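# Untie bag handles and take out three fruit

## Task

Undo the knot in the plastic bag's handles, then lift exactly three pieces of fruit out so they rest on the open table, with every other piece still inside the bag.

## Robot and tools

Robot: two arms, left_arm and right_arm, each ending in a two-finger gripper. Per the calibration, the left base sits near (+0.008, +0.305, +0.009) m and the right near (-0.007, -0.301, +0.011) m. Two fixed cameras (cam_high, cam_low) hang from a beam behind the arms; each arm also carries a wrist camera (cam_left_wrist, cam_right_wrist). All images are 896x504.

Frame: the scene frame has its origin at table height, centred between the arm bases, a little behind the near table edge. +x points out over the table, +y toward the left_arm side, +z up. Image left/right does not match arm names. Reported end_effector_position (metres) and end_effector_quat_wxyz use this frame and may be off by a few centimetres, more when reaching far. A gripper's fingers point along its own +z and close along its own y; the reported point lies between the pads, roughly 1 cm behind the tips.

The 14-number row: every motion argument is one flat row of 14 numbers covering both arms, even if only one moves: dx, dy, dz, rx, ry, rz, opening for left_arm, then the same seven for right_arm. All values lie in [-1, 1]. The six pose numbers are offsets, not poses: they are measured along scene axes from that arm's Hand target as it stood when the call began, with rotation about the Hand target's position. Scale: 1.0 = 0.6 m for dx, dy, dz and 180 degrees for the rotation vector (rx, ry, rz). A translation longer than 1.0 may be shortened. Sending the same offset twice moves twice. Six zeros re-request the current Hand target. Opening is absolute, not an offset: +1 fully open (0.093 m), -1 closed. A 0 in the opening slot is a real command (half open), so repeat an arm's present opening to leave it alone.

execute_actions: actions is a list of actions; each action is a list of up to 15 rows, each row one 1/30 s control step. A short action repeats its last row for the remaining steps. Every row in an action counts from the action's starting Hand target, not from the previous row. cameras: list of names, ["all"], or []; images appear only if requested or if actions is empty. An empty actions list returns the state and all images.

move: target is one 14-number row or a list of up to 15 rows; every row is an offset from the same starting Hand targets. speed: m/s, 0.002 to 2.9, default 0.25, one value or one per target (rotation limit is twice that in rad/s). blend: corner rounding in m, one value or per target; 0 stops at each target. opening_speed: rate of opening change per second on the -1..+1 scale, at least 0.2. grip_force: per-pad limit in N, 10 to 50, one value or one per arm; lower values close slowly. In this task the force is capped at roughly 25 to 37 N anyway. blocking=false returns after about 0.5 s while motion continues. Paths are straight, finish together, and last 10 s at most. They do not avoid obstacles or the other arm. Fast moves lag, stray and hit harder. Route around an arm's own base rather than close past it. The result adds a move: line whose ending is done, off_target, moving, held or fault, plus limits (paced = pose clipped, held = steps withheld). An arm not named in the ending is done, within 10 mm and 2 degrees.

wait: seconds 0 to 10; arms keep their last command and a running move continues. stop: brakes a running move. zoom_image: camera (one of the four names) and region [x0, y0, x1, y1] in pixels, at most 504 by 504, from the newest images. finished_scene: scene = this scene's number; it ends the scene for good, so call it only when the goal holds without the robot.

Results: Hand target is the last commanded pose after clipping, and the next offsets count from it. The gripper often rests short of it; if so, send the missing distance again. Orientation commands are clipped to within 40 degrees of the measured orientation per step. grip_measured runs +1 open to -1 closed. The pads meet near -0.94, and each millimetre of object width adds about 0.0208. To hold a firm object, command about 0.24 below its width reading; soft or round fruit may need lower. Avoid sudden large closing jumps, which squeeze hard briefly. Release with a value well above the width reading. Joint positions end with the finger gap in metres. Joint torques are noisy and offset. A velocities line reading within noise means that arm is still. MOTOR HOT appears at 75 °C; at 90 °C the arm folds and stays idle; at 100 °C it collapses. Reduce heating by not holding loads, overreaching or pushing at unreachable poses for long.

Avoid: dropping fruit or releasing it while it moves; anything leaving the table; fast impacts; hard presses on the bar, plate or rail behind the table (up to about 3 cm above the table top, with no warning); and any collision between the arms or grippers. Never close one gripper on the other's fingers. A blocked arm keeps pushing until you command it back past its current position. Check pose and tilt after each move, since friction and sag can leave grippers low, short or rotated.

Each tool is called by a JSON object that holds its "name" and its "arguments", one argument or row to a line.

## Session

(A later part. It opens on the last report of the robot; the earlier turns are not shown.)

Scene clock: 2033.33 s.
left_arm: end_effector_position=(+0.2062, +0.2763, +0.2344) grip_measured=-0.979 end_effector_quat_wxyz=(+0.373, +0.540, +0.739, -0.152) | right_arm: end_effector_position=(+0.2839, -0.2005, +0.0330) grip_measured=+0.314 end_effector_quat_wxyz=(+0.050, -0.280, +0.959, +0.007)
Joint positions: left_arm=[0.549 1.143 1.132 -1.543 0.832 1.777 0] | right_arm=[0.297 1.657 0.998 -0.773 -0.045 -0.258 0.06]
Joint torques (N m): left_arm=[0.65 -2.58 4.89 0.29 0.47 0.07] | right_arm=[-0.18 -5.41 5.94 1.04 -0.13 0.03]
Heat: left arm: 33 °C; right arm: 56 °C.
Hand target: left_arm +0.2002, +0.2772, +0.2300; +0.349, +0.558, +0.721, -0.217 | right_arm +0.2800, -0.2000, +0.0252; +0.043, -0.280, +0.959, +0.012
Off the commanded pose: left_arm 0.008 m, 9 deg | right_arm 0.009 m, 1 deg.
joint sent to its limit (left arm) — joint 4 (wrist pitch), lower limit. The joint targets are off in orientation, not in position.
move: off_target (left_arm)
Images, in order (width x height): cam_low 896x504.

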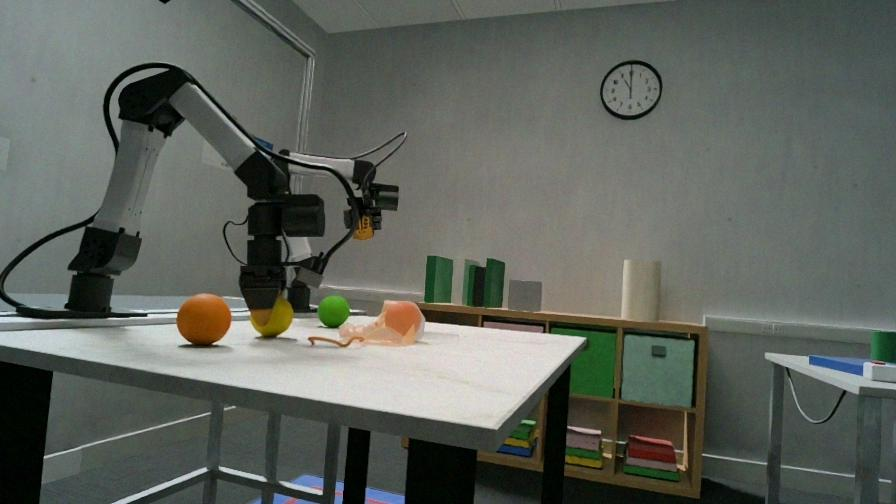

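{"name": "move", "arguments": {
  "target": [
    [0,0,0,0,0,0,-1,0.003,0,0.005,0,0,0,0.25],
    [0,0,0,0,0,0,-1,0.003,0,0.005,0,0,0,0.85],
    [0,0,0,0,0,0,-1,0.003,0,0.2,0,0,0,0.85]
  ],
  "speed": [0.02,0.04,0.08],
  "opening_speed": 0.25,
  "cameras": ["cam_low","cam_right_wrist","cam_high"]
}}

{"name": "zoom_image", "arguments": {
  "camera": "cam_low",
  "region": [300, 270, 450, 355]
}}

{"name": "zoom_image", "arguments": {
  "camera": "cam_high",
  "region": [360, 160, 560, 280]
}}

Scene clock: 2047.17 s.
left_arm: end_effector_position=(+0.2062, +0.2763, +0.2344) grip_measured=-0.979 end_effector_quat_wxyz=(+0.373, +0.540, +0.739, -0.152) | right_arm: end_effector_position=(+0.2798, -0.1994, +0.1294) grip_measured=+0.848 end_effector_quat_wxyz=(+0.026, -0.280, +0.960, +0.007)
Joint positions: left_arm=[0.549 1.143 1.132 -1.543 0.832 1.777 0] | right_arm=[0.294 1.591 1.327 -1.217 -0.046 -0.264 0.086]
Joint torques (N m): left_arm=[0.69 -2.56 4.9 0.28 0.46 0.06] | right_arm=[-0.91 -9.02 11.49 0.39 -0.11 -0.11]
Heat: left arm: 33 °C; right arm: 53 °C.
Hand target: left_arm +0.2002, +0.2772, +0.2300; +0.349, +0.558, +0.721, -0.217 | right_arm +0.2819, -0.2000, +0.1451; +0.043, -0.279, +0.959, +0.012
Off the commanded pose: left_arm 0.008 m, 9 deg | right_arm 0.016 m, 2 deg.
joint sent to its limit (left arm) — joint 4 (wrist pitch), lower limit. The joint targets are off in orientation, not in position.
move: off_target (left_arm, right_arm)
camera_calibration:
cam_right_wrist: T_world_to_cam=[[0.546069, -0.837738, 0.00189854, -0.320267], [-0.782447, -0.509216, 0.358435, 0.110885], [-0.299308, -0.197216, -0.933553, 0.251174], [0, 0, 0, 1]] pos_world=[0.336828, -0.1623, 0.195347]
Images, in order (width x height): cam_high 896x504, cam_low 896x504, cam_right_wrist 896x504.

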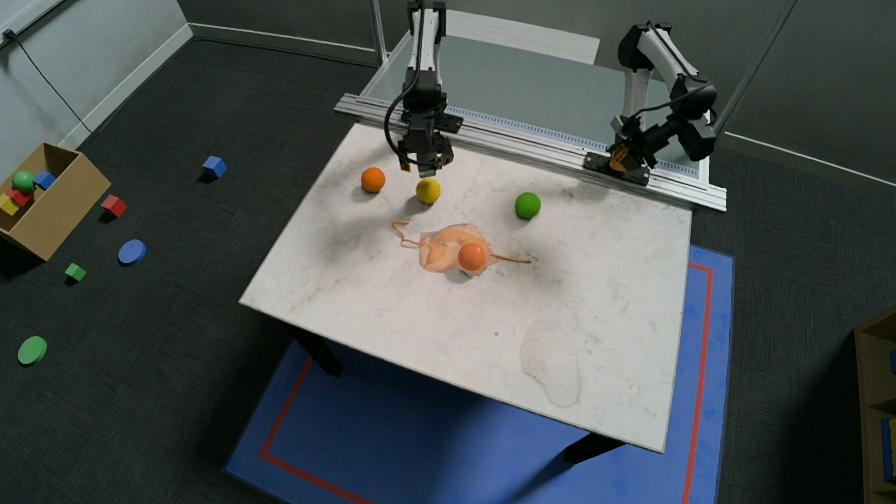

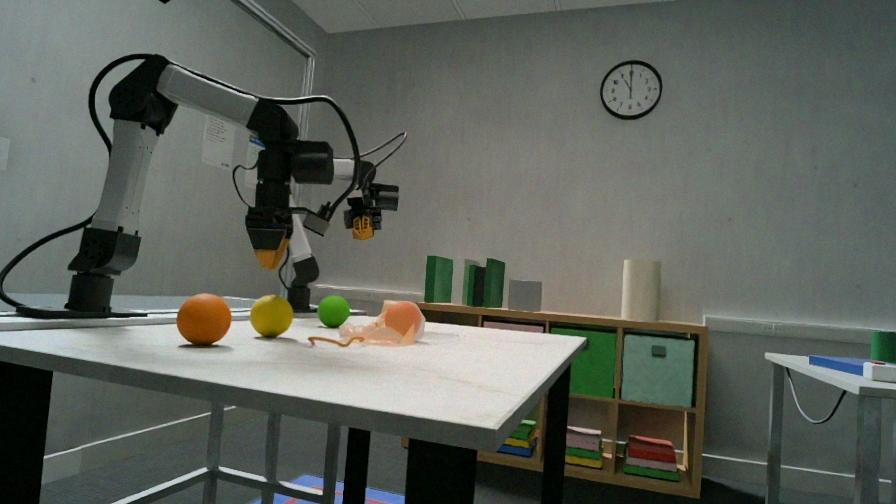

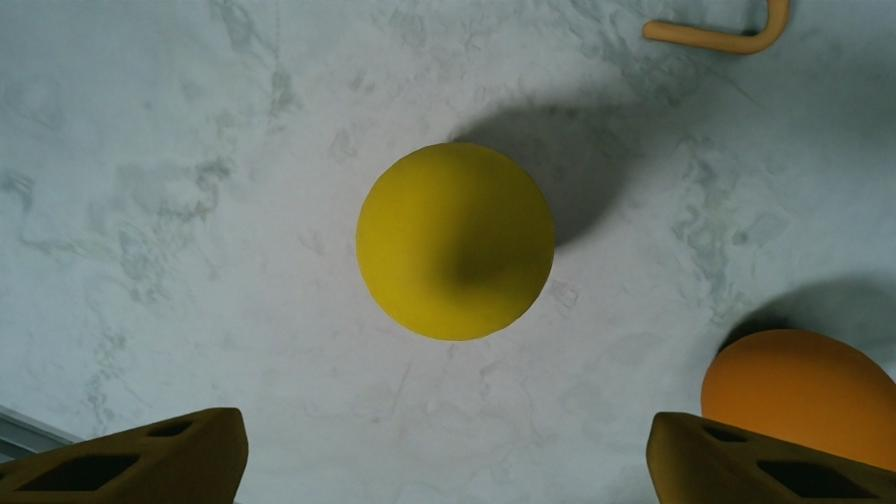

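Scaled by 3.360 from the camera's 896x504 image, which has a finer 1280x720 frame.

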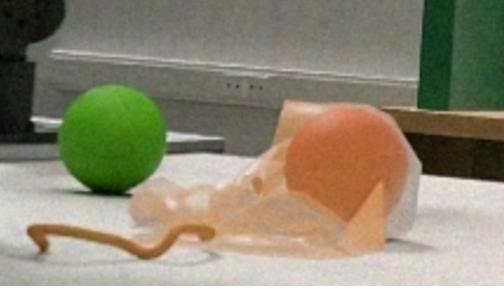

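Scaled by 2.520 from the camera's 896x504 image, which has a finer 1280x720 frame.

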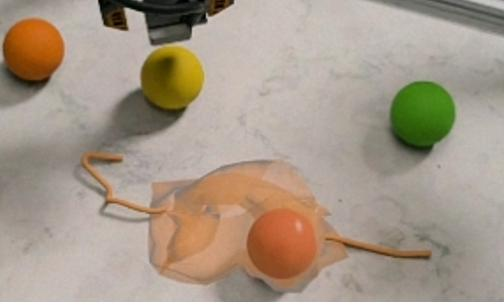

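{"name": "wait", "arguments": {
  "seconds": 0.5,
  "cameras": ["cam_right_wrist"]
}}

Scene clock: 2054.83 s.
left_arm: end_effector_position=(+0.2062, +0.2763, +0.2344) grip_measured=-0.979 end_effector_quat_wxyz=(+0.373, +0.540, +0.739, -0.152) | right_arm: end_effector_position=(+0.2798, -0.1994, +0.1294) grip_measured=+0.848 end_effector_quat_wxyz=(+0.026, -0.280, +0.960, +0.007)
Joint positions: left_arm=[0.549 1.143 1.132 -1.543 0.832 1.777 0] | right_arm=[0.294 1.591 1.327 -1.217 -0.046 -0.264 0.086]
Joint torques (N m): left_arm=[0.7 -2.59 4.9 0.29 0.46 0.05] | right_arm=[-1.05 -9.03 11.33 0.43 -0.12 -0.09]
Heat: left arm: 33 °C; right arm: 56 °C.
Hand target: left_arm +0.2002, +0.2772, +0.2300; +0.349, +0.558, +0.721, -0.217 | right_arm +0.2819, -0.2000, +0.1451; +0.043, -0.279, +0.959, +0.012
Tool commands: left_gripper/opening=-1.0 right_gripper/opening=+0.85
Off the commanded pose: left_arm 0.008 m, 9 deg | right_arm 0.016 m, 2 deg.
wait: 0.50 s; at rest from the start
camera_calibration:
cam_right_wrist: T_world_to_cam=[[0.546023, -0.837768, 0.00183444, -0.320189], [-0.782355, -0.509122, 0.358769, 0.110762], [-0.299631, -0.197331, -0.933425, 0.251116], [0, 0, 0, 1]] pos_world=[0.336728, -0.1623, 0.195247]
Images, in order (width x height): cam_right_wrist 896x504.

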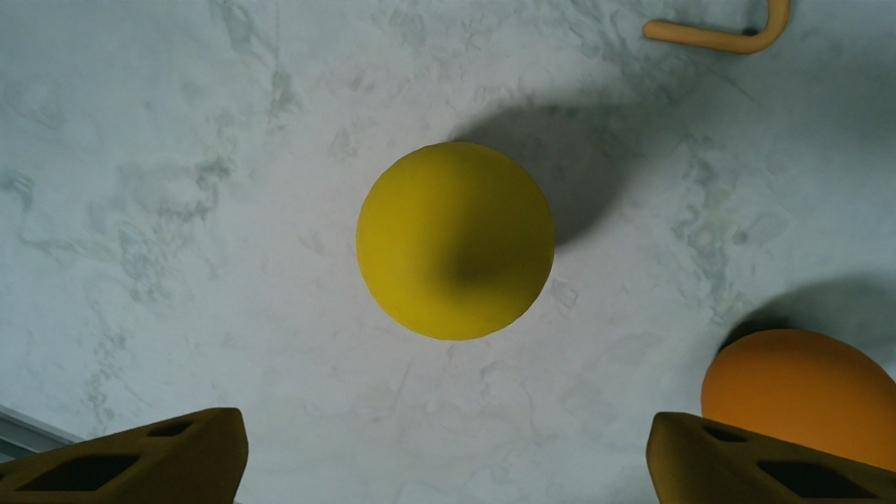

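Everything has stopped moving. The orange, green and yellow fruit are on the bare table, and the red one is still in the bag.

{"name": "finished_scene", "arguments": {
  "scene": 2
}}

The scene is finished: the task was done.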